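# Upright the enclosure on its base inside the marked bay

## Task

Get the enclosure standing upright on its base inside the marked bay, and never let it spin or tip over quickly while doing so.

## Robot and tools

Robots: three i2rt Big YAM arms (arm1, arm2, arm3), each ending in a five-fingered right hand. Each foot (base_link) faces along its own +x. Foot poses in the scene frame (m, quat wxyz): arm1 x=-0.988 y=+0.322 z=+0.354 (+1.000, +0.000, +0.000, +0.007); arm2 x=-0.976 y=-0.321 z=+0.334 (+1.000, +0.000, -0.001, +0.010); arm3 x=+0.859 y=+0.010 z=+0.613 (+0.020, -0.004, +0.005, -1.000). arm1 and arm2 sit side by side on the -x side; arm3 is opposite them, facing back toward -x. A hand reaches about 1.07 m from its joint1 axis.

Frame: one scene frame in metres, origin on the floor, +z up. The hand point sits 0.045 m ahead of the palm. Its +z runs along straight fingers, +y out of the palm, +x across the palm away from the thumb. With joints 1, 5 and 6 at 0 and the hand level pointing forward, the palm is down and the thumb on the left. Printed hand positions can be off, more so at long reach. hand_target is where the held joint targets would put the hand.

move: one action for any subset of arms. Arguments arm1, arm2, arm3 are separate objects, one per robot; cameras is a list of names (arm1_cam_wrist, arm2_cam_wrist, arm3_cam_wrist, cam_high, cam_low, or all; [] for none). Inside each arm object:
- joints: a dict of absolute targets by name. joint1_rad -2.879..2.879 (turn about foot, positive counter-clockwise from above); joint2_rad 0..3.141 (shoulder, 0 = upper arm back, positive lifts it up then forward); joint3_rad 0..3.019 (elbow, 0 folded, positive opens); joint4_rad -1.692..1.57 (hand pitch, positive fingers up); joint5_rad -1.57..1.57 (hand sideways, positive to arm's right); joint6_rad -2.094..2.094 (hand roll, positive clockwise seen from behind). Finger keys hand_little, hand_ring, hand_middle, hand_index, hand_thumb_bend: -1 closed to +1 straight. hand_thumb_turn: +1 beside palm, -1 opposite the fingers. hand_force_limit -1..1 maps to about 0..10 N at the fingertip (0..15 N for thumb motors). hand_speed -0.96..1, near zero at -1, full at +0.48 and above.
- target: seven numbers [x, y, z, qw, qx, qy, qz], an absolute pose of the hand point in the scene frame (metres, unit quaternion). The hand follows a straight line from its hand_target to it. When target is given, joints may contain only the hand_ keys, else the call is refused.
- speed: top hand speed in m/s, 0.002..4.3, default 0.25; rotation capped at double that in rad/s.
- min_time_s: 0.1..8 s, shortest duration of this arm's joint moves; goes with joints.
All motions start together; hand paths in one call finish together; paths stop after 10 s and an action lasts at most 15 s. A move with no action returns full states and all images.

wait: seconds (0..10) lets the scene run with no new command; cameras as in move.
zoom_image: camera and region [x0, y0, x1, y1] in pixels of that camera's latest 672x504 image, top-left origin, at most 504 by 504.
show_instructions: no arguments; shows the reference pages.
finished_scene: optional scene=1; ends the scene for good, so the enclosure must already stay upright in the bay unaided.

Results: 'move' lists robots given motion; 'as last shown' marks an uncommanded robot whose status reads 'not commanded'. 'pictures' gives image order. joint_positions lists arm joints then hand motors and the two settings. Joint velocities are rad/s; 'within noise' means the arm is still. hand_stopped_by gives six words for little, ring, middle, index, thumb_bend, thumb_turn: moving, target, force, stalled or fault. *_load_n is fingertip force in N, positive when pushed open; a lost grip shows as loads near 0. Joint torques wrap at ±28 N m on joints 3 and 4. Statuses: done (within 1 cm, 2 degrees), off_target (resting short, maybe still pushing), time_out (a stop; on_its_own shows the kept target), not_followed / 'joint command not followed' / 'pose unreachable' (a safety check held the arm; a target is dropped). After a refusal or a stop, the remaining move, wait and finished_scene calls in that reply are skipped.

Gripping: a finger motor runs only when its target changes by at least 0.002, then locks at target or at the force limit. Start with hand_force_limit 0 and hand_speed -0.8; raise the limit before gripping and close at hand_speed -0.94 or slower for a soft grip. To squeeze more, raise the limit and send a more-closed target; to release, send a more-open one. Thumb turned fully in front wraps objects 0.035 to 0.065 m thick. A bracket on the little-finger side of the wrist protrudes and can strike things. The wrist camera is on the little-finger side; with joint6 near -1.3 its image is upright.

Cautions: the scene keeps running while you compose replies, holding the last command. Joint moves run each joint at its own pace and can swing wide; fast or stretched arms overshoot by up to about 30 degrees. Arms push on through contact and do not stop on touch. Never let two robots press hard on each other or close a hand on another robot's fingers; that can end the scene. Do not drop, fling or tip the enclosure, let it rotate fast, knock anything off the work area or floor, or ram fixed objects. Loose objects may get nudged now and then. Long reaches and pushing against unreachable poses heat motors; a MOTOR HOT line warns, and at 100 °C the arm goes limp for 30 s or more, after which resend targets marked limit_stop_at_motor_heat.

Each tool is called after "Request:" by a JSON object that holds its "op" and its "data", one argument or row to a line.

Reference images:

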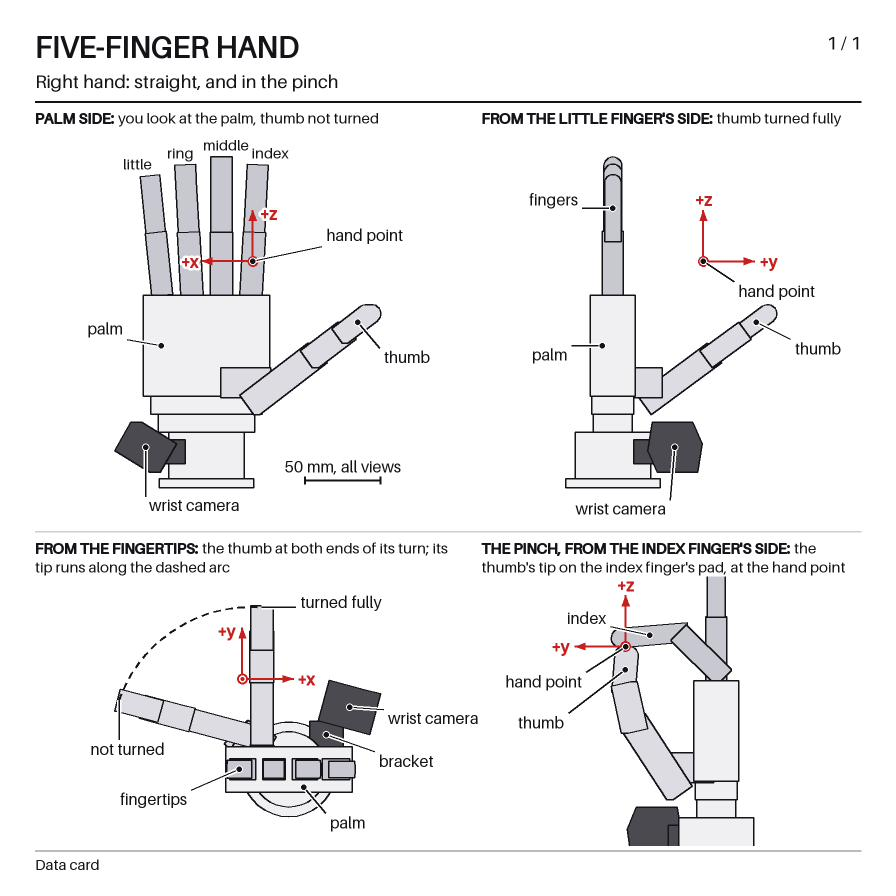

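## Session

Request:
{"op": "move", "data": {

}}

Scene clock: 0.00 s.
Joint torques (N m): no reading
Motor temperatures (°C): arm1=[26 24 27 24 30 27] | arm2=[30 25 30 26 29 25] | arm3=[25 23 23 27 31 22]
Heat: arm1: hottest joint5_rad 30 °C; arm2: hottest joint1_rad 30 °C; arm3: hottest joint5_rad 31 °C.
Joint velocities: within noise
arm1.joint_positions: joint1_rad=-0.047 joint2_rad=+0.545 joint3_rad=+1.359 joint4_rad=-1.205 joint5_rad=+0.066 joint6_rad=-1.421 hand_little=+1.000 hand_ring=+1.000 hand_middle=+1.000 hand_index=+1.000 hand_thumb_turn=+1.000 hand_thumb_bend=+1.000 hand_force_limit=+0.000 hand_speed=-0.800
arm1.joint_status: not commanded
arm1.hand_stopped_by: target,target,target,target,target,target
arm1.little_load_n: 0.0
arm1.ring_load_n: 0.0
arm1.middle_load_n: -0.5
arm1.index_load_n: 0.0
arm1.thumb_bend_load_n: 0.0
arm1.thumb_turn_load_n: 0.0
arm1.hand: x=-0.7652 y=+0.2459 z=+0.8795 quat_wxyz=(-0.005, +0.826, -0.094, +0.556) (m; scene frame)
arm1.hand_target: x=-0.7675 y=+0.2460 z=+0.8872 quat_wxyz=(-0.006, +0.821, -0.094, +0.564) (m; scene frame)
arm1.hand_status: not commanded
arm2.joint_positions: joint1_rad=-0.038 joint2_rad=+0.632 joint3_rad=+1.432 joint4_rad=-1.451 joint5_rad=+0.183 joint6_rad=-1.369 hand_little=+1.000 hand_ring=+1.000 hand_middle=+1.000 hand_index=+1.000 hand_thumb_turn=+1.000 hand_thumb_bend=+1.000 hand_force_limit=+0.000 hand_speed=-0.800
arm2.joint_status: not commanded
arm2.hand_stopped_by: target,target,target,target,target,target
arm2.little_load_n: 0.0
arm2.ring_load_n: 0.0
arm2.middle_load_n: 0.0
arm2.index_load_n: 0.0
arm2.thumb_bend_load_n: 0.0
arm2.thumb_turn_load_n: 0.0
arm2.hand: x=-0.7781 y=-0.4126 z=+0.8290 quat_wxyz=(+0.041, +0.882, -0.138, +0.448) (m; scene frame)
arm2.hand_target: x=-0.7794 y=-0.4125 z=+0.8361 quat_wxyz=(+0.039, +0.878, -0.139, +0.456) (m; scene frame)
arm2.hand_status: not commanded
arm3.joint_positions: joint1_rad=-0.256 joint2_rad=+0.627 joint3_rad=+1.395 joint4_rad=-1.475 joint5_rad=+0.144 joint6_rad=-1.084 hand_little=+1.000 hand_ring=+1.000 hand_middle=+1.000 hand_index=+1.000 hand_thumb_turn=+1.000 hand_thumb_bend=+1.000 hand_force_limit=+0.000 hand_speed=-0.800
arm3.joint_status: not commanded
arm3.hand_stopped_by: target,target,target,target,target,target
arm3.little_load_n: 0.0
arm3.ring_load_n: 0.0
arm3.middle_load_n: -0.5
arm3.index_load_n: 0.0
arm3.thumb_bend_load_n: 0.0
arm3.thumb_turn_load_n: 0.0
arm3.hand: x=+0.6892 y=+0.1110 z=+1.0767 quat_wxyz=(+0.428, -0.337, -0.838, -0.011) (m; scene frame)
arm3.hand_target: x=+0.6891 y=+0.1109 z=+1.0873 quat_wxyz=(+0.440, -0.336, -0.833, -0.009) (m; scene frame)
arm3.hand_status: not commanded
pictures: arm1_cam_wrist, arm2_cam_wrist, arm3_cam_wrist, cam_high, cam_low

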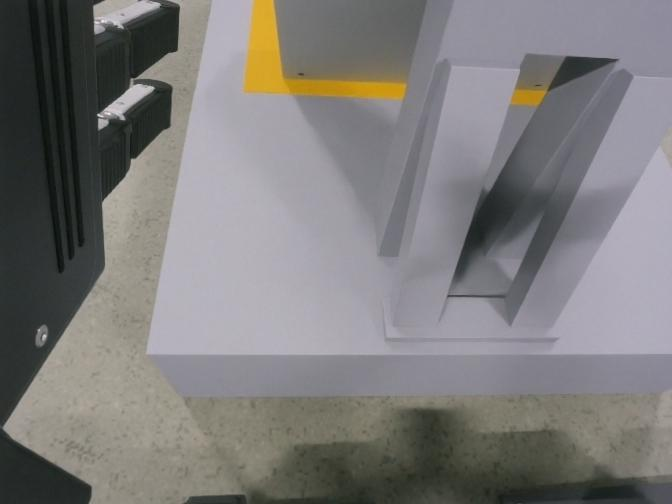

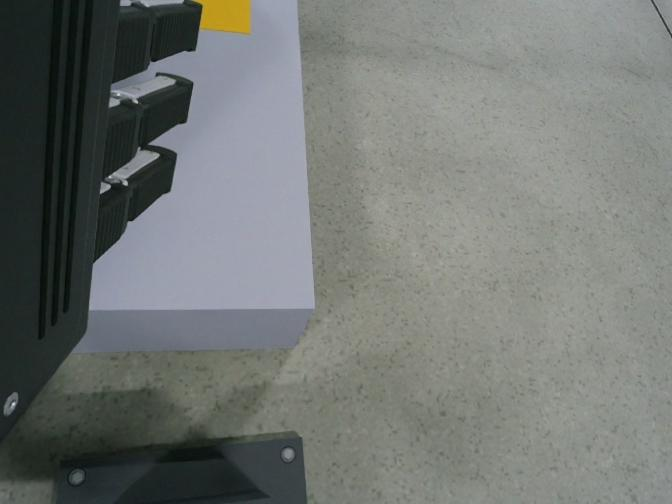

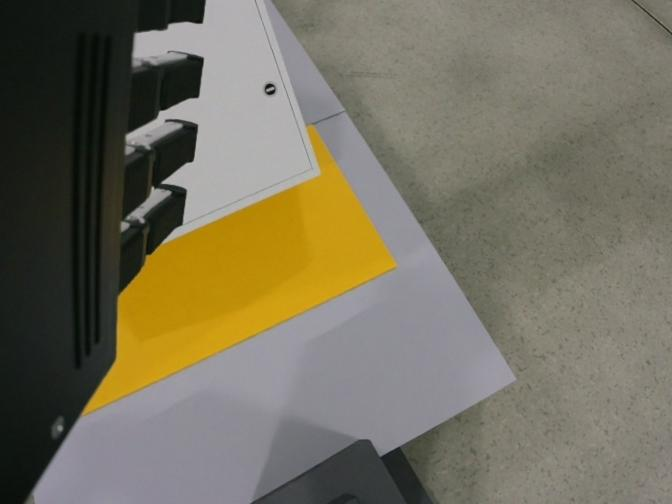

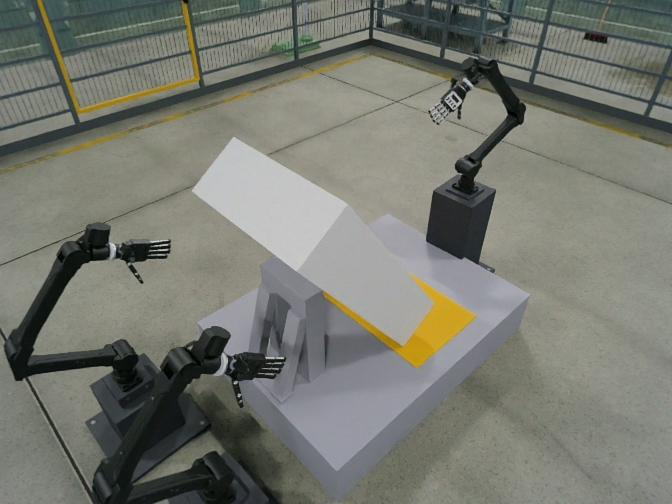

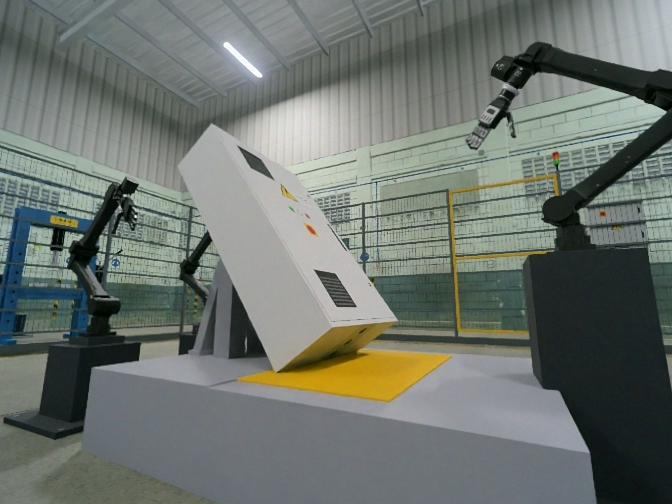

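Request:
{"op": "zoom_image", "data": {
  "camera": "cam_high",
  "region": [150, 100, 560, 500]
}}

Request:
{"op": "zoom_image", "data": {
  "camera": "cam_low",
  "region": [60, 80, 500, 460]
}}

Scaled by 1.229 from the camera's image (finer frame: 960x720).

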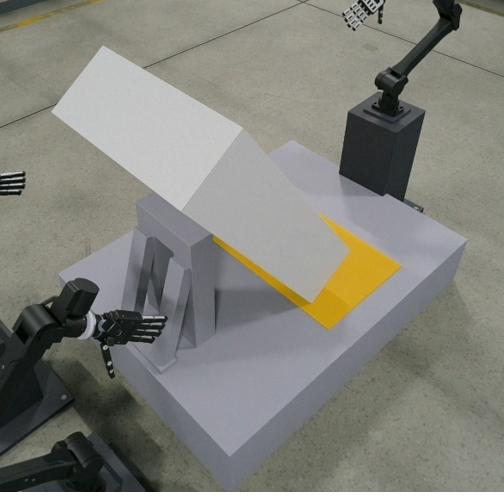

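Scaled by 1.145 from the camera's image (finer frame: 960x720).

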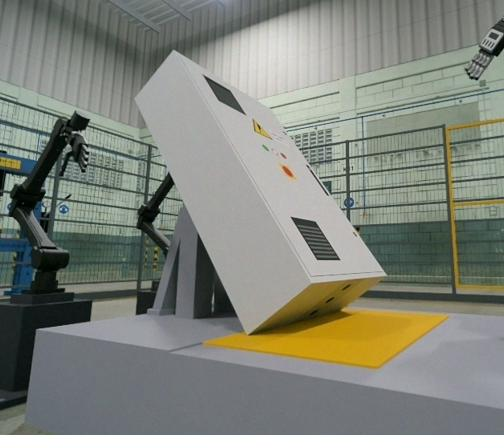

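Request:
{"op": "zoom_image", "data": {
  "camera": "cam_high",
  "region": [0, 220, 290, 504]
}}

Request:
{"op": "zoom_image", "data": {
  "camera": "cam_high",
  "region": [380, 30, 560, 290]
}}

Request:
{"op": "zoom_image", "data": {
  "camera": "cam_high",
  "region": [180, 130, 480, 430]
}}

Scaled by 1.738 from the camera's image (finer frame: 960x720).

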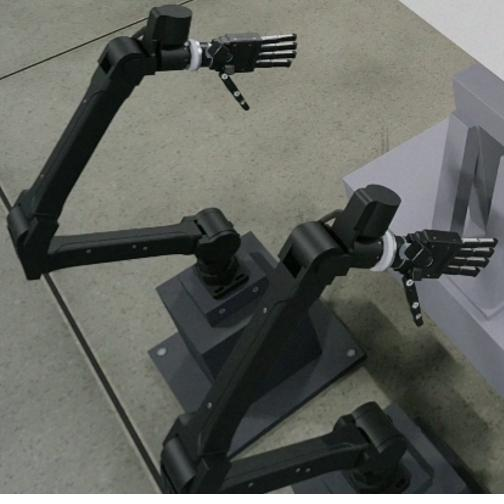

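Scaled by 1.938 from the camera's image (finer frame: 960x720).

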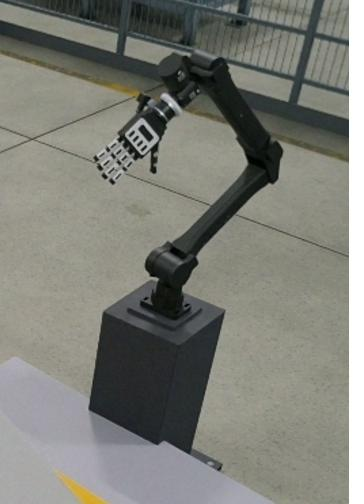

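Scaled by 1.680 from the camera's image (finer frame: 960x720).

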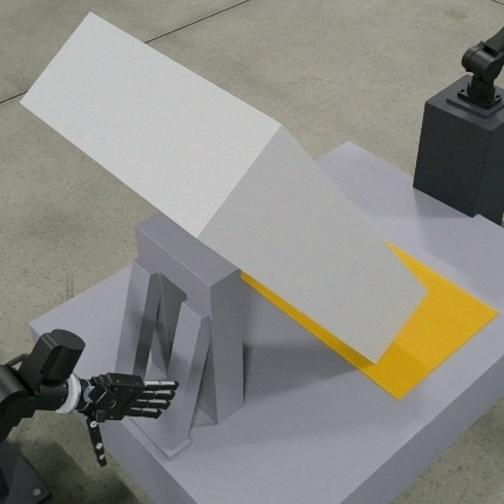

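Request:
{"op": "move", "data": {
  "arm1": {"joints": {"joint2_rad": 0.42, "joint4_rad": -0.75, "joint6_rad": -1.3, "hand_speed": 0.0, "hand_force_limit": -0.5, "hand_little": -0.95, "hand_ring": -0.95, "hand_middle": -0.95, "hand_index": -0.95}, "min_time_s": 3},
  "arm2": {"joints": {"joint2_rad": 0.5, "joint4_rad": -0.75, "joint6_rad": -1.3, "hand_speed": 0.0, "hand_force_limit": -0.5, "hand_little": -0.95, "hand_ring": -0.95, "hand_middle": -0.95, "hand_index": -0.95}, "min_time_s": 3},
  "arm3": {"joints": {"joint2_rad": 0.5, "joint4_rad": -0.75, "joint5_rad": 0.0, "joint1_rad": 0.0, "joint6_rad": -1.3, "hand_speed": 0.0, "hand_force_limit": -0.5, "hand_little": -0.95, "hand_ring": -0.95, "hand_middle": -0.95, "hand_index": -0.95}, "min_time_s": 3},
  "cameras": ["all"]
}}

Scene clock: 54.87 s.
Joint torques (N m): arm1=[-0.85 3.43 7.06 3.22 -0.1 0.09] | arm2=[-1.67 4.31 7.09 2.58 0.01 0.1] | arm3=[1.55 3.78 7.43 3.23 -0.01 -0.16]
Motor temperatures (°C): arm1=[26 24 32 25 30 27] | arm2=[29 25 35 26 29 25] | arm3=[25 23 28 27 30 22]
Heat: arm1: hottest joint3_rad 32 °C; arm2: hottest joint3_rad 35 °C; arm3: hottest joint5_rad 30 °C.
move: arm1 done; arm2 done; arm3 done
Joint velocities: within noise
arm1.joint_positions: joint1_rad=-0.047 joint2_rad=+0.431 joint3_rad=+1.359 joint4_rad=-0.768 joint5_rad=+0.066 joint6_rad=-1.318 hand_little=-0.950 hand_ring=-0.950 hand_middle=-0.950 hand_index=-0.950 hand_thumb_turn=+1.000 hand_thumb_bend=+1.000 hand_force_limit=-0.500 hand_speed=+0.000
arm1.joint_status: all done
arm1.hand_stopped_by: target,target,target,target,target,target
arm1.little_load_n: 0.0
arm1.ring_load_n: 0.0
arm1.middle_load_n: 0.0
arm1.index_load_n: 0.0
arm1.thumb_bend_load_n: 0.0
arm1.thumb_turn_load_n: 0.0
arm1.hand: x=-0.7858 y=+0.2509 z=+1.0080 quat_wxyz=(-0.062, +0.638, -0.117, +0.758)
arm1.hand_target: x=-0.7959 y=+0.2521 z=+1.0208 quat_wxyz=(-0.071, +0.621, -0.121, +0.771)
arm1.hand_status: not commanded
arm2.joint_positions: joint1_rad=-0.038 joint2_rad=+0.510 joint3_rad=+1.432 joint4_rad=-0.765 joint5_rad=+0.183 joint6_rad=-1.317 hand_little=-0.950 hand_ring=-0.950 hand_middle=-0.950 hand_index=-0.950 hand_thumb_turn=+1.000 hand_thumb_bend=+1.000 hand_force_limit=-0.500 hand_speed=+0.000
arm2.joint_status: all done
arm2.hand_stopped_by: target,target,target,target,target,target
arm2.little_load_n: -0.5
arm2.ring_load_n: 0.0
arm2.middle_load_n: 0.0
arm2.index_load_n: 0.0
arm2.thumb_bend_load_n: 0.0
arm2.thumb_turn_load_n: 0.0
arm2.hand: x=-0.7632 y=-0.4107 z=+1.0091 quat_wxyz=(-0.030, +0.631, -0.157, +0.759)
arm2.hand_target: x=-0.7730 y=-0.4098 z=+1.0210 quat_wxyz=(-0.040, +0.614, -0.161, +0.771)
arm2.hand_status: not commanded
arm3.joint_positions: joint1_rad=-0.009 joint2_rad=+0.506 joint3_rad=+1.395 joint4_rad=-0.774 joint5_rad=+0.002 joint6_rad=-1.293 hand_little=-0.950 hand_ring=-0.950 hand_middle=-0.950 hand_index=-0.950 hand_thumb_turn=+1.000 hand_thumb_bend=+1.000 hand_force_limit=-0.500 hand_speed=+0.000
arm3.joint_status: all done
arm3.hand_stopped_by: target,target,target,target,target,target
arm3.little_load_n: 0.0
arm3.ring_load_n: 0.0
arm3.middle_load_n: 0.0
arm3.index_load_n: 0.0
arm3.thumb_bend_load_n: 0.0
arm3.thumb_turn_load_n: 0.0
arm3.hand: x=+0.6266 y=+0.0456 z=+1.2699 quat_wxyz=(+0.741, -0.078, -0.658, +0.112)
arm3.hand_target: x=+0.6359 y=+0.0436 z=+1.2893 quat_wxyz=(+0.758, -0.070, -0.639, +0.115)
arm3.hand_status: not commanded
pictures: arm1_cam_wrist, arm2_cam_wrist, arm3_cam_wrist, cam_high, cam_low

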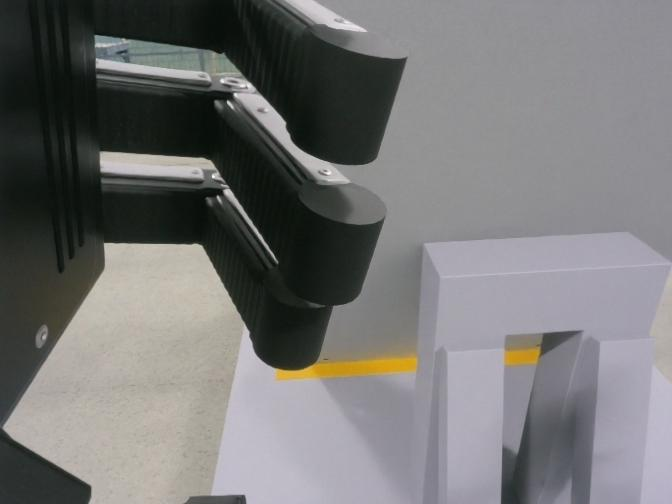

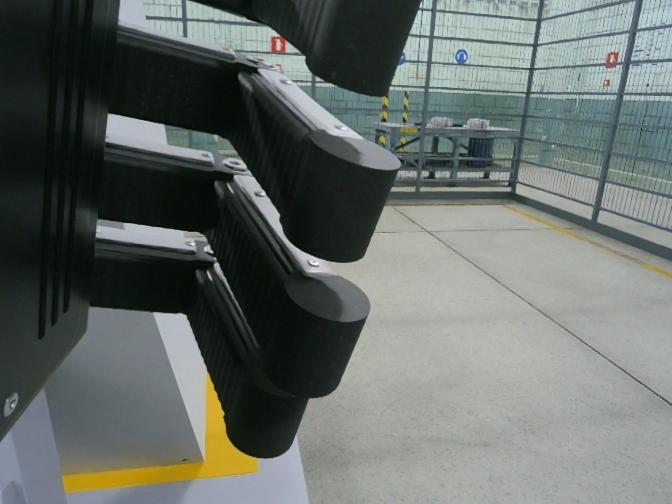

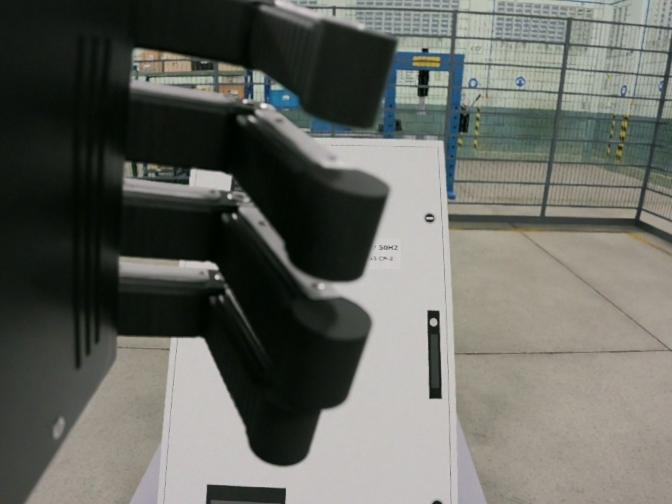

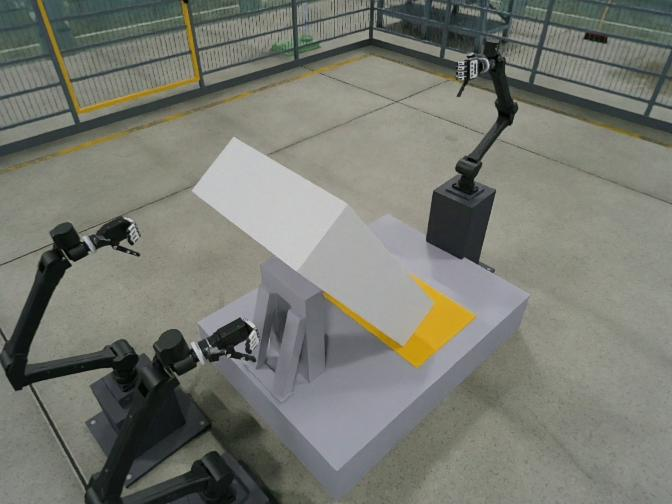

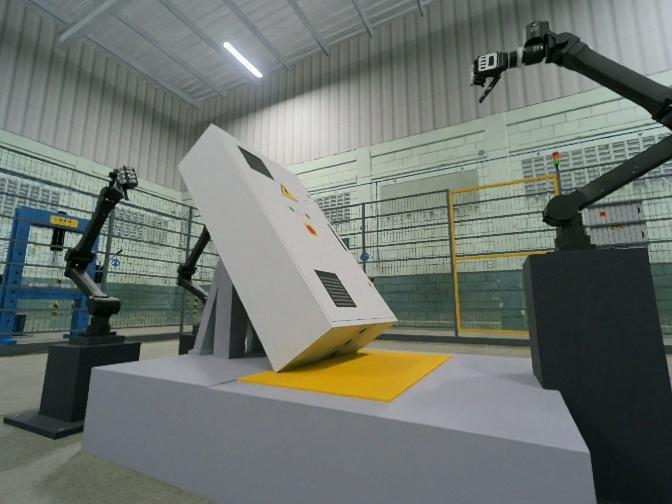

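Request:
{"op": "move", "data": {
  "arm1": {"target": [-0.75, 0.26, 0.82, 0.3536, -0.6124, 0.6124, -0.3536], "speed": 0.25, "joints": {"hand_thumb_turn": -0.98}},
  "arm2": {"target": [-0.75, -0.21, 0.82, 0.3536, -0.6124, 0.6124, -0.3536], "speed": 0.25, "joints": {"hand_thumb_turn": -0.98}},
  "arm3": {"target": [0.5, -0.03, 1.1, 0.2241, -0.6708, -0.6708, 0.2241], "speed": 0.25, "joints": {"hand_thumb_turn": -0.98}},
  "cameras": ["all"]
}}

Scene clock: 86.90 s.
Joint torques (N m): arm1=[-1.55 -0.09 6.06 1.46 -0.46 0.12] | arm2=[-2.2 1.14 5.76 2.22 0.3 0.15] | arm3=[0.03 -4.78 10.02 1.2 0.01 0.07]
Motor temperatures (°C): arm1=[26 24 32 25 29 27] | arm2=[29 25 36 26 29 25] | arm3=[25 23 29 27 30 22]
Heat: arm1: hottest joint3_rad 32 °C; arm2: hottest joint3_rad 36 °C; arm3: hottest joint5_rad 30 °C.
move: arm1 off_target; arm2 done; arm3 off_target
Joint velocities: within noise
arm1.joint_positions: joint1_rad=-0.748 joint2_rad=+0.695 joint3_rad=+1.374 joint4_rad=-1.314 joint5_rad=-0.625 joint6_rad=-0.449 hand_little=-0.950 hand_ring=-0.950 hand_middle=-0.950 hand_index=-0.950 hand_thumb_turn=-0.980 hand_thumb_bend=+1.000 hand_force_limit=-0.500 hand_speed=+0.000
arm1.joint_status: all done
arm1.hand_stopped_by: target,target,target,target,target,target
arm1.little_load_n: 0.0
arm1.ring_load_n: 0.0
arm1.middle_load_n: 0.0
arm1.index_load_n: 0.5
arm1.thumb_bend_load_n: 0.0
arm1.thumb_turn_load_n: 0.0
arm1.hand: x=-0.7495 y=+0.2607 z=+0.8281 quat_wxyz=(-0.352, +0.620, -0.597, +0.368)
arm1.hand_target: x=-0.7500 y=+0.2600 z=+0.8201 quat_wxyz=(-0.353, +0.612, -0.612, +0.354)
arm1.hand_status: off_target (0.008 m and 2.6 deg from the pose sent, 0.191 m and 82.3 deg at the start)
arm2.joint_positions: joint1_rad=+0.731 joint2_rad=+0.710 joint3_rad=+1.445 joint4_rad=-1.407 joint5_rad=+0.628 joint6_rad=+0.413 hand_little=-0.950 hand_ring=-0.950 hand_middle=-0.950 hand_index=-0.950 hand_thumb_turn=-0.980 hand_thumb_bend=+1.000 hand_force_limit=-0.500 hand_speed=+0.000
arm2.joint_status: all done
arm2.hand_stopped_by: target,target,target,target,target,target
arm2.little_load_n: 0.0
arm2.ring_load_n: 0.0
arm2.middle_load_n: 0.0
arm2.index_load_n: 0.0
arm2.thumb_bend_load_n: 0.0
arm2.thumb_turn_load_n: 0.0
arm2.hand: x=-0.7512 y=-0.2101 z=+0.8228 quat_wxyz=(-0.349, +0.621, -0.605, +0.356)
arm2.hand_target: x=-0.7500 y=-0.2100 z=+0.8201 quat_wxyz=(-0.353, +0.612, -0.612, +0.354)
arm2.hand_status: done (0.003 m and 1.5 deg from the pose sent, 0.276 m and 80.8 deg at the start)
arm3.joint_positions: joint1_rad=-0.025 joint2_rad=+1.190 joint3_rad=+1.785 joint4_rad=-1.563 joint5_rad=-0.002 joint6_rad=+0.005 hand_little=-0.950 hand_ring=-0.950 hand_middle=-0.950 hand_index=-0.950 hand_thumb_turn=-0.980 hand_thumb_bend=+1.000 hand_force_limit=-0.500 hand_speed=+0.000
arm3.joint_status: all done
arm3.hand_stopped_by: target,target,target,target,target,target
arm3.little_load_n: 0.0
arm3.ring_load_n: 0.0
arm3.middle_load_n: 0.5
arm3.index_load_n: 0.0
arm3.thumb_bend_load_n: 0.0
arm3.thumb_turn_load_n: 0.0
arm3.hand: x=+0.4998 y=-0.0320 z=+1.0815 quat_wxyz=(+0.213, -0.669, -0.679, +0.212)
arm3.hand_target: x=+0.5005 y=-0.0300 z=+1.0995 quat_wxyz=(+0.224, -0.671, -0.671, +0.224)
arm3.hand_status: off_target (0.019 m and 2.1 deg from the pose sent, 0.225 m and 93.6 deg at the start)
pictures: arm1_cam_wrist, arm2_cam_wrist, arm3_cam_wrist, cam_high, cam_low

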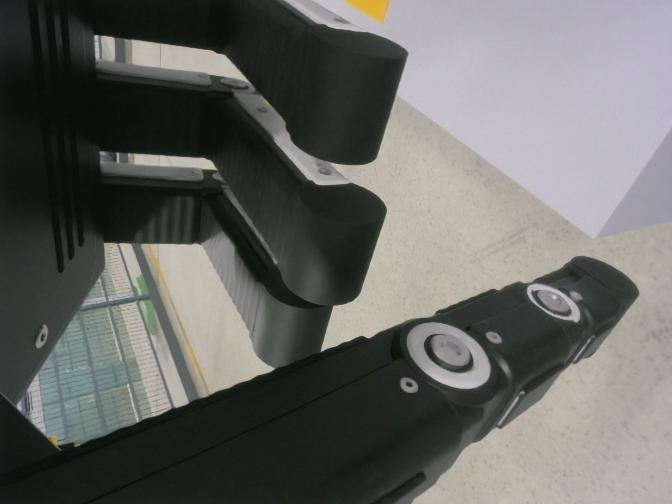

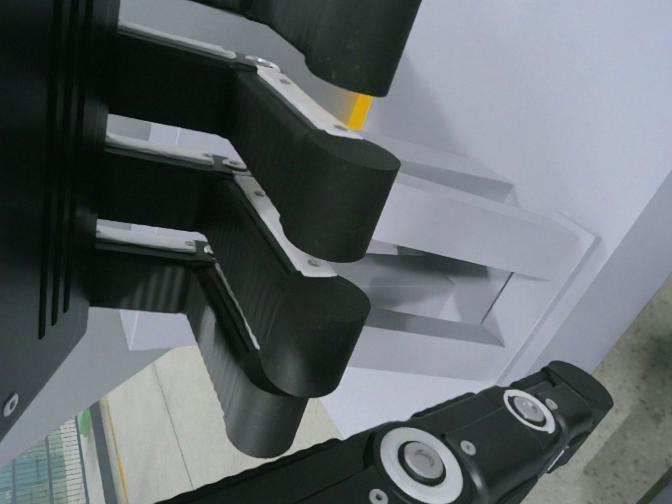

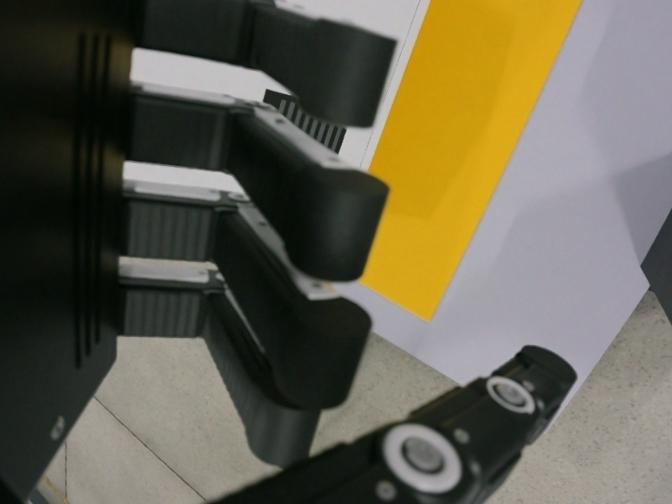

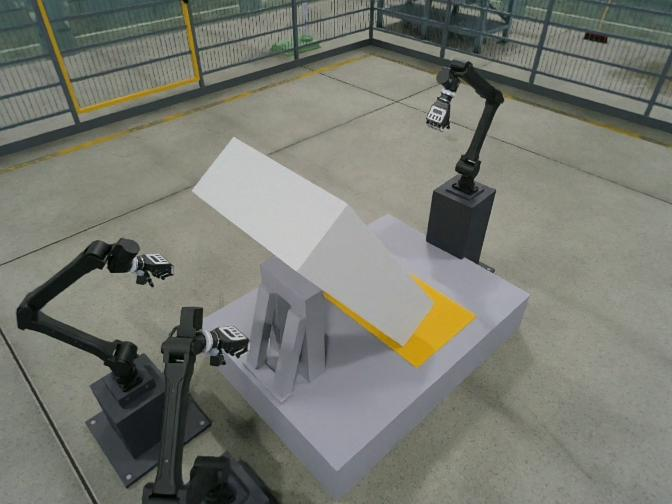

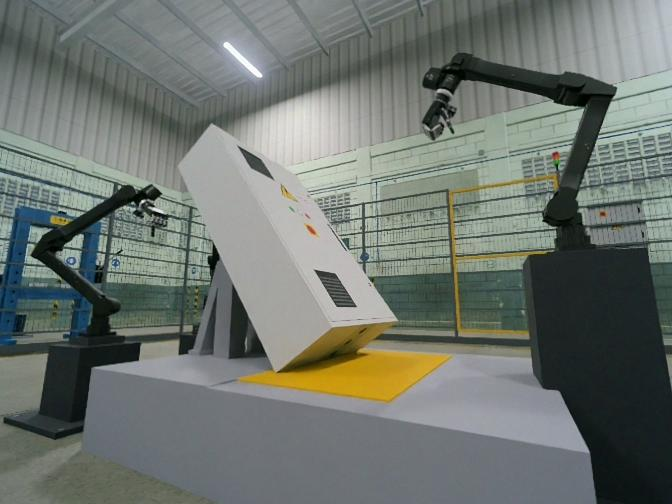

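Request:
{"op": "move", "data": {
  "arm1": {"target": [-0.56, 0.25, 0.79, 0.3536, -0.6124, 0.6124, -0.3536], "speed": 0.15},
  "arm2": {"target": [-0.56, -0.22, 0.79, 0.3536, -0.6124, 0.6124, -0.3536], "speed": 0.15},
  "cameras": ["all"]
}}

Request:
{"op": "zoom_image", "data": {
  "camera": "cam_high",
  "region": [120, 130, 360, 420]
}}

Scene clock: 92.50 s.
Joint torques (N m): arm1=[-0.26 -7.47 11.28 2.85 -0.14 0.15] | arm2=[-2.08 -4.07 9.98 2.45 0.05 -0.18] | arm3=[0.03 -4.84 10.03 1.25 0.01 0.04]
Motor temperatures (°C): arm1=[26 24 32 25 29 27] | arm2=[29 25 36 26 29 25] | arm3=[25 23 29 27 30 22]
Heat: arm1: hottest joint3_rad 32 °C; arm2: hottest joint3_rad 36 °C; arm3: hottest joint5_rad 30 °C.
move: arm1 off_target; arm2 off_target
Joint velocities: within noise
arm1.joint_positions: joint1_rad=-0.361 joint2_rad=+1.026 joint3_rad=+1.346 joint4_rad=-0.922 joint5_rad=-0.296 joint6_rad=-0.192 hand_little=-0.950 hand_ring=-0.950 hand_middle=-0.950 hand_index=-0.950 hand_thumb_turn=-0.980 hand_thumb_bend=+1.000 hand_force_limit=-0.500 hand_speed=+0.000
arm1.joint_status: not commanded
arm1.hand_stopped_by: target,target,target,target,target,target
arm1.little_load_n: 0.0
arm1.ring_load_n: 0.0
arm1.middle_load_n: 0.0
arm1.index_load_n: 0.0
arm1.thumb_bend_load_n: 0.0
arm1.thumb_turn_load_n: 0.0
arm1.hand: x=-0.5683 y=+0.2483 z=+0.7661 quat_wxyz=(-0.340, +0.621, -0.621, +0.336)
arm1.hand_target: x=-0.5611 y=+0.2502 z=+0.7898 quat_wxyz=(-0.354, +0.612, -0.612, +0.353)
arm1.hand_status: off_target (0.025 m and 2.9 deg from the pose sent, 0.194 m and 2.6 deg at the start)
arm2.joint_positions: joint1_rad=+0.237 joint2_rad=+1.000 joint3_rad=+1.401 joint4_rad=-0.975 joint5_rad=+0.220 joint6_rad=+0.144 hand_little=-0.950 hand_ring=-0.950 hand_middle=-0.950 hand_index=-0.950 hand_thumb_turn=-0.980 hand_thumb_bend=+1.000 hand_force_limit=-0.500 hand_speed=+0.000
arm2.joint_status: not commanded
arm2.hand_stopped_by: target,target,target,target,target,target
arm2.little_load_n: 0.0
arm2.ring_load_n: 0.0
arm2.middle_load_n: 0.0
arm2.index_load_n: 0.0
arm2.thumb_bend_load_n: 0.0
arm2.thumb_turn_load_n: 0.0
arm2.hand: x=-0.5647 y=-0.2177 z=+0.7759 quat_wxyz=(-0.344, +0.616, -0.620, +0.343)
arm2.hand_target: x=-0.5604 y=-0.2200 z=+0.7898 quat_wxyz=(-0.353, +0.612, -0.613, +0.354)
arm2.hand_status: off_target (0.015 m and 1.9 deg from the pose sent, 0.194 m and 1.5 deg at the start)
arm3: as last shown
arm3.joint_positions: joint1_rad=-0.025 joint2_rad=+1.190 joint3_rad=+1.785 joint4_rad=-1.563 joint5_rad=-0.002 joint6_rad=+0.006 hand_little=-0.950 hand_ring=-0.950 hand_middle=-0.950 hand_index=-0.950 hand_thumb_turn=-0.980 hand_thumb_bend=+1.000 hand_force_limit=-0.500 hand_speed=+0.000
arm3.middle_load_n: 0.0
arm3.hand: x=+0.4998 y=-0.0320 z=+1.0815 quat_wxyz=(+0.213, -0.670, -0.679, +0.212)
pictures: arm1_cam_wrist, arm2_cam_wrist, arm3_cam_wrist, cam_high, cam_low

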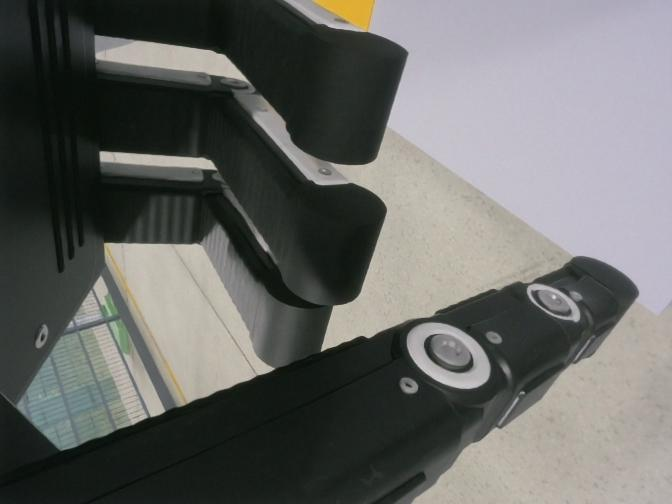

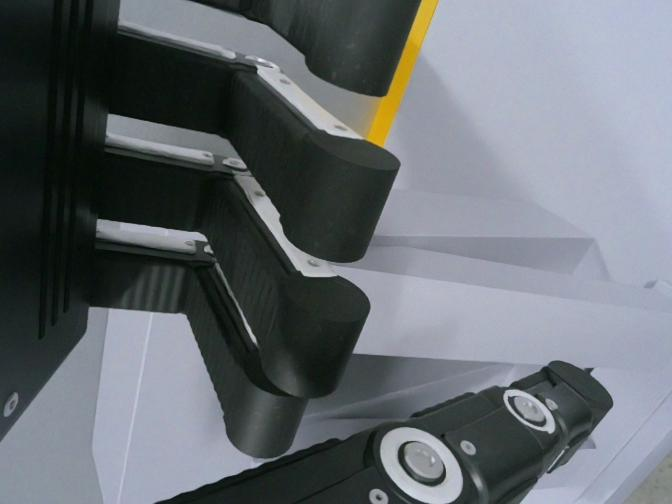

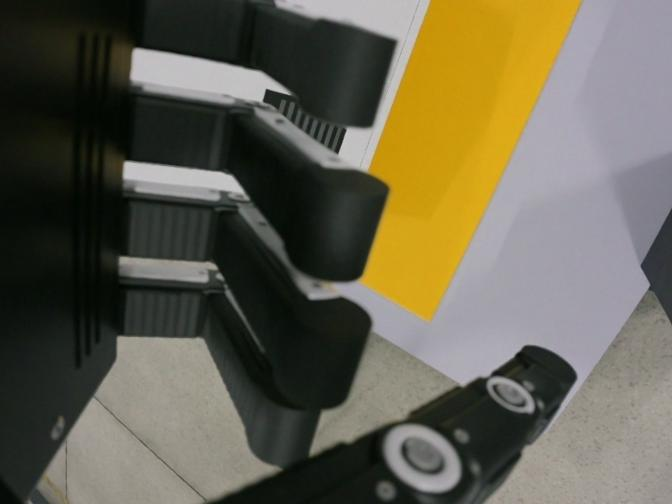

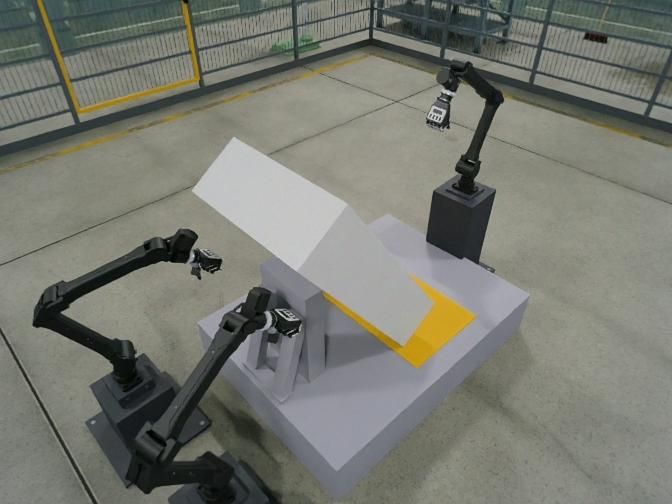

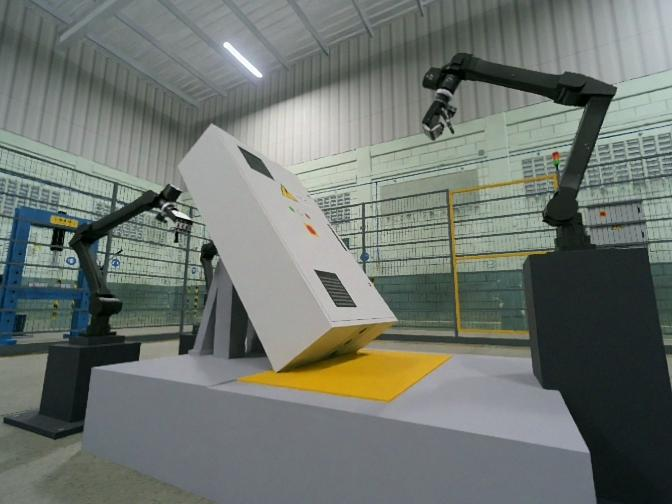

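Scaled by 1.738 from the camera's image (finer frame: 960x720).

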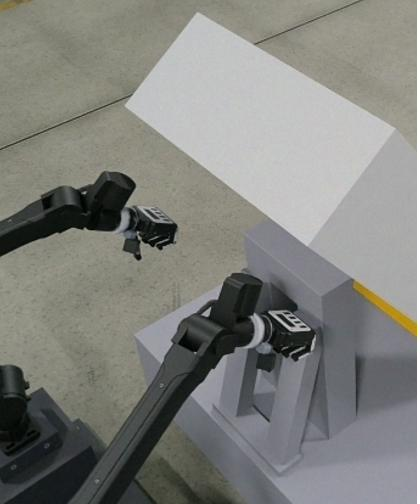

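Request:
{"op": "move", "data": {
  "arm1": {"target": [-0.47, 0.27, 0.755, 0.4056, -0.5792, 0.5792, -0.4056], "speed": 0.12},
  "arm2": {"target": [-0.47, -0.21, 0.755, 0.4056, -0.5792, 0.5792, -0.4056], "speed": 0.12},
  "cameras": ["all"]
}}

Request:
{"op": "zoom_image", "data": {
  "camera": "cam_high",
  "region": [170, 130, 370, 370]
}}

Request:
{"op": "zoom_image", "data": {
  "camera": "cam_low",
  "region": [130, 100, 420, 390]
}}

Scene clock: 99.07 s.
Joint torques (N m): arm1=[-0.32 -9 7.86 3.18 -0.06 0.13] | arm2=[-2.2 -5.6 7.84 2.61 0.01 -0.19] | arm3=[0.09 -4.95 10.03 1.24 0.01 0.05]
Motor temperatures (°C): arm1=[26 24 33 25 29 27] | arm2=[29 25 36 26 29 25] | arm3=[25 23 29 27 30 22]
Heat: arm1: hottest joint3_rad 33 °C; arm2: hottest joint3_rad 36 °C; arm3: hottest joint5_rad 30 °C.
move: arm1 off_target; arm2 off_target
Joint velocities: within noise
arm1.joint_positions: joint1_rad=-0.248 joint2_rad=+1.105 joint3_rad=+1.259 joint4_rad=-0.505 joint5_rad=-0.215 joint6_rad=-0.096 hand_little=-0.950 hand_ring=-0.950 hand_middle=-0.950 hand_index=-0.950 hand_thumb_turn=-0.980 hand_thumb_bend=+1.000 hand_force_limit=-0.500 hand_speed=+0.000
arm1.joint_status: not commanded
arm1.hand_stopped_by: target,target,target,target,target,target
arm1.little_load_n: 0.0
arm1.ring_load_n: 0.0
arm1.middle_load_n: 0.0
arm1.index_load_n: 0.0
arm1.thumb_bend_load_n: 0.0
arm1.thumb_turn_load_n: 0.0
arm1.hand: x=-0.4752 y=+0.2663 z=+0.7639 quat_wxyz=(-0.402, +0.582, -0.575, +0.412)
arm1.hand_target: x=-0.4703 y=+0.2700 z=+0.7551 quat_wxyz=(-0.405, +0.579, -0.579, +0.406)
arm1.hand_status: off_target (0.011 m and 1.0 deg from the pose sent, 0.101 m and 12.9 deg at the start)
arm2.joint_positions: joint1_rad=+0.219 joint2_rad=+1.085 joint3_rad=+1.299 joint4_rad=-0.562 joint5_rad=+0.220 joint6_rad=+0.097 hand_little=-0.950 hand_ring=-0.950 hand_middle=-0.950 hand_index=-0.950 hand_thumb_turn=-0.980 hand_thumb_bend=+1.000 hand_force_limit=-0.500 hand_speed=+0.000
arm2.joint_status: not commanded
arm2.hand_stopped_by: target,target,target,target,target,target
arm2.little_load_n: 0.0
arm2.ring_load_n: 0.0
arm2.middle_load_n: 0.0
arm2.index_load_n: 0.0
arm2.thumb_bend_load_n: 0.0
arm2.thumb_turn_load_n: 0.0
arm2.hand: x=-0.4748 y=-0.2065 z=+0.7669 quat_wxyz=(-0.414, +0.573, -0.581, +0.404)
arm2.hand_target: x=-0.4703 y=-0.2101 z=+0.7550 quat_wxyz=(-0.405, +0.579, -0.579, +0.405)
arm2.hand_status: off_target (0.013 m and 1.2 deg from the pose sent, 0.097 m and 11.9 deg at the start)
arm3: as last shown
arm3.thumb_bend_load_n: -0.5
pictures: arm1_cam_wrist, arm2_cam_wrist, arm3_cam_wrist, cam_high, cam_low

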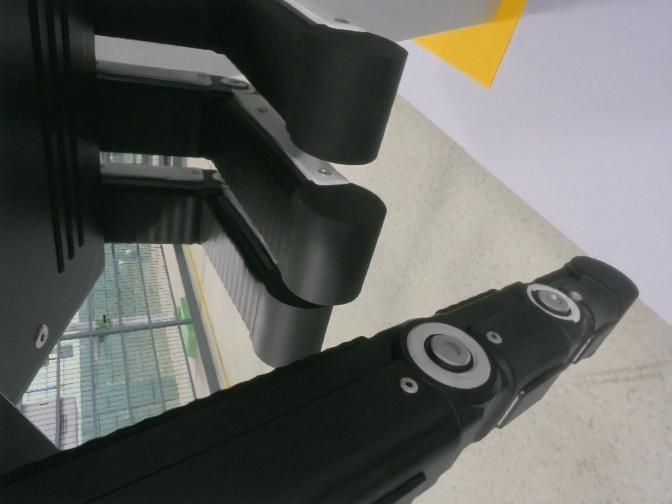

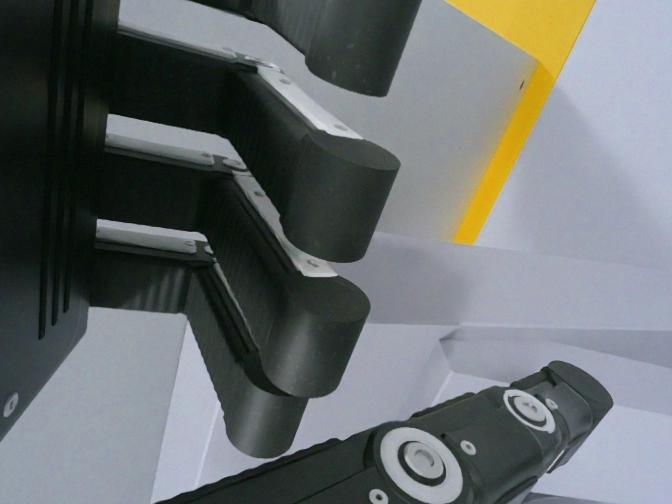

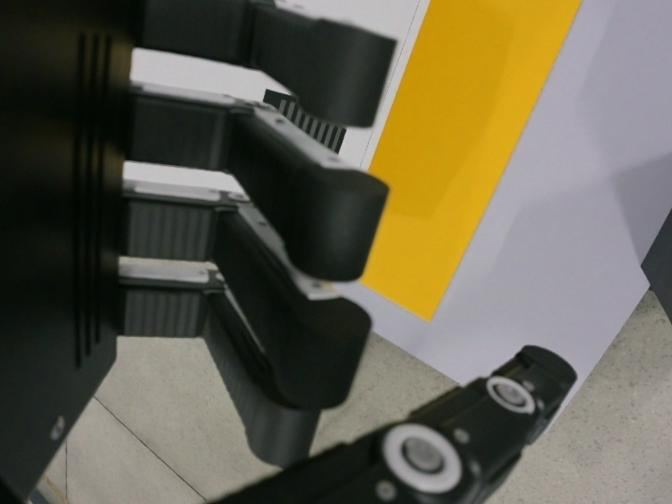

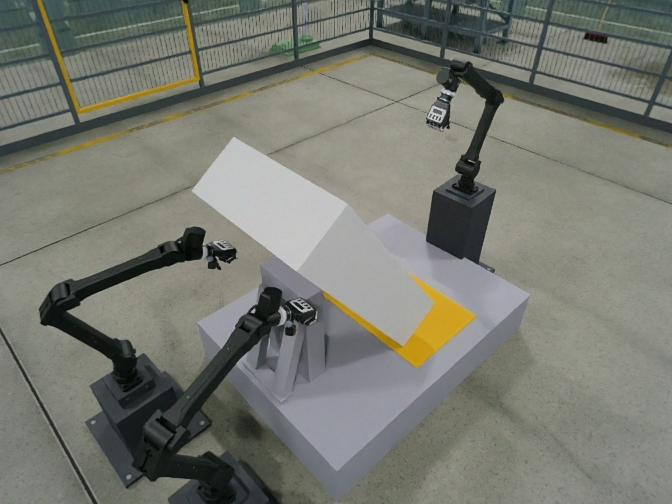

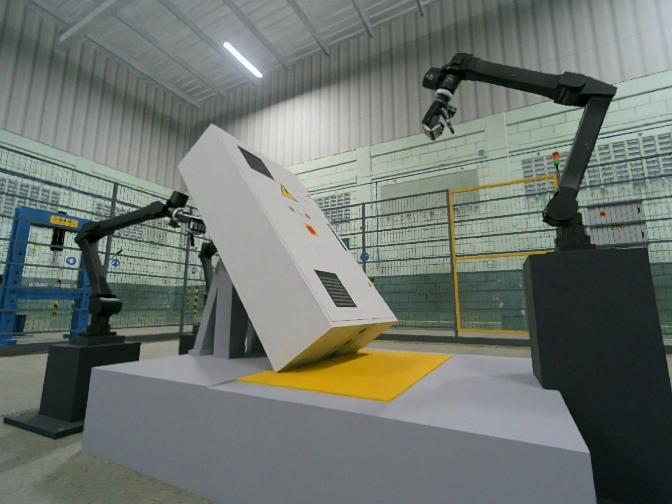

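Scaled by 2.100 from the camera's image (finer frame: 960x720).

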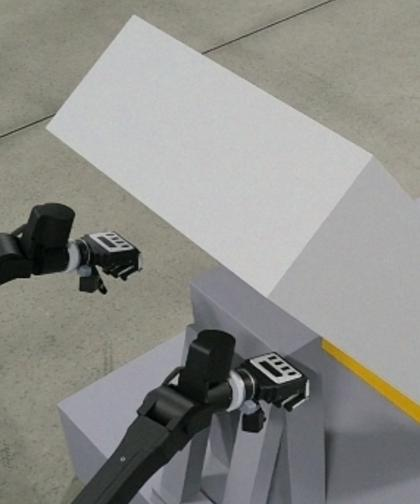

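Scaled by 1.738 from the camera's image (finer frame: 960x720).

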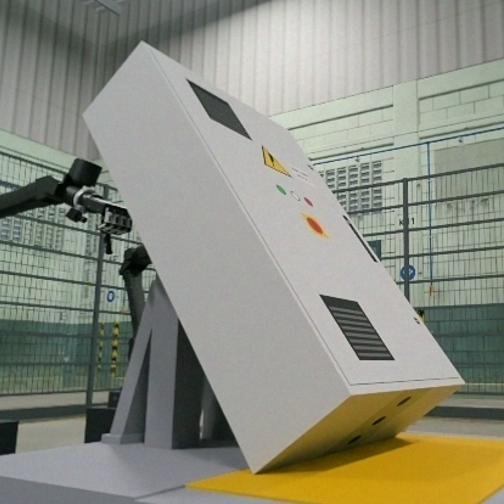

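Request:
{"op": "zoom_image", "data": {
  "camera": "cam_low",
  "region": [140, 170, 240, 250]
}}

Scaled by 5.040 from the camera's image (finer frame: 960x720).

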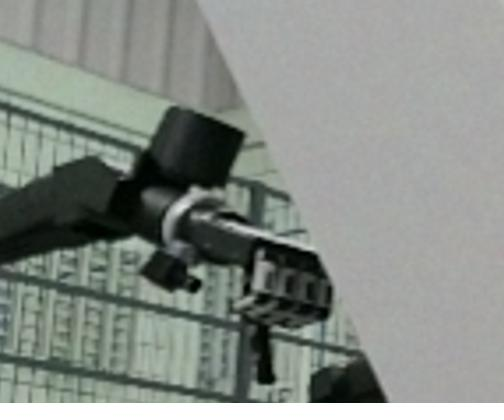

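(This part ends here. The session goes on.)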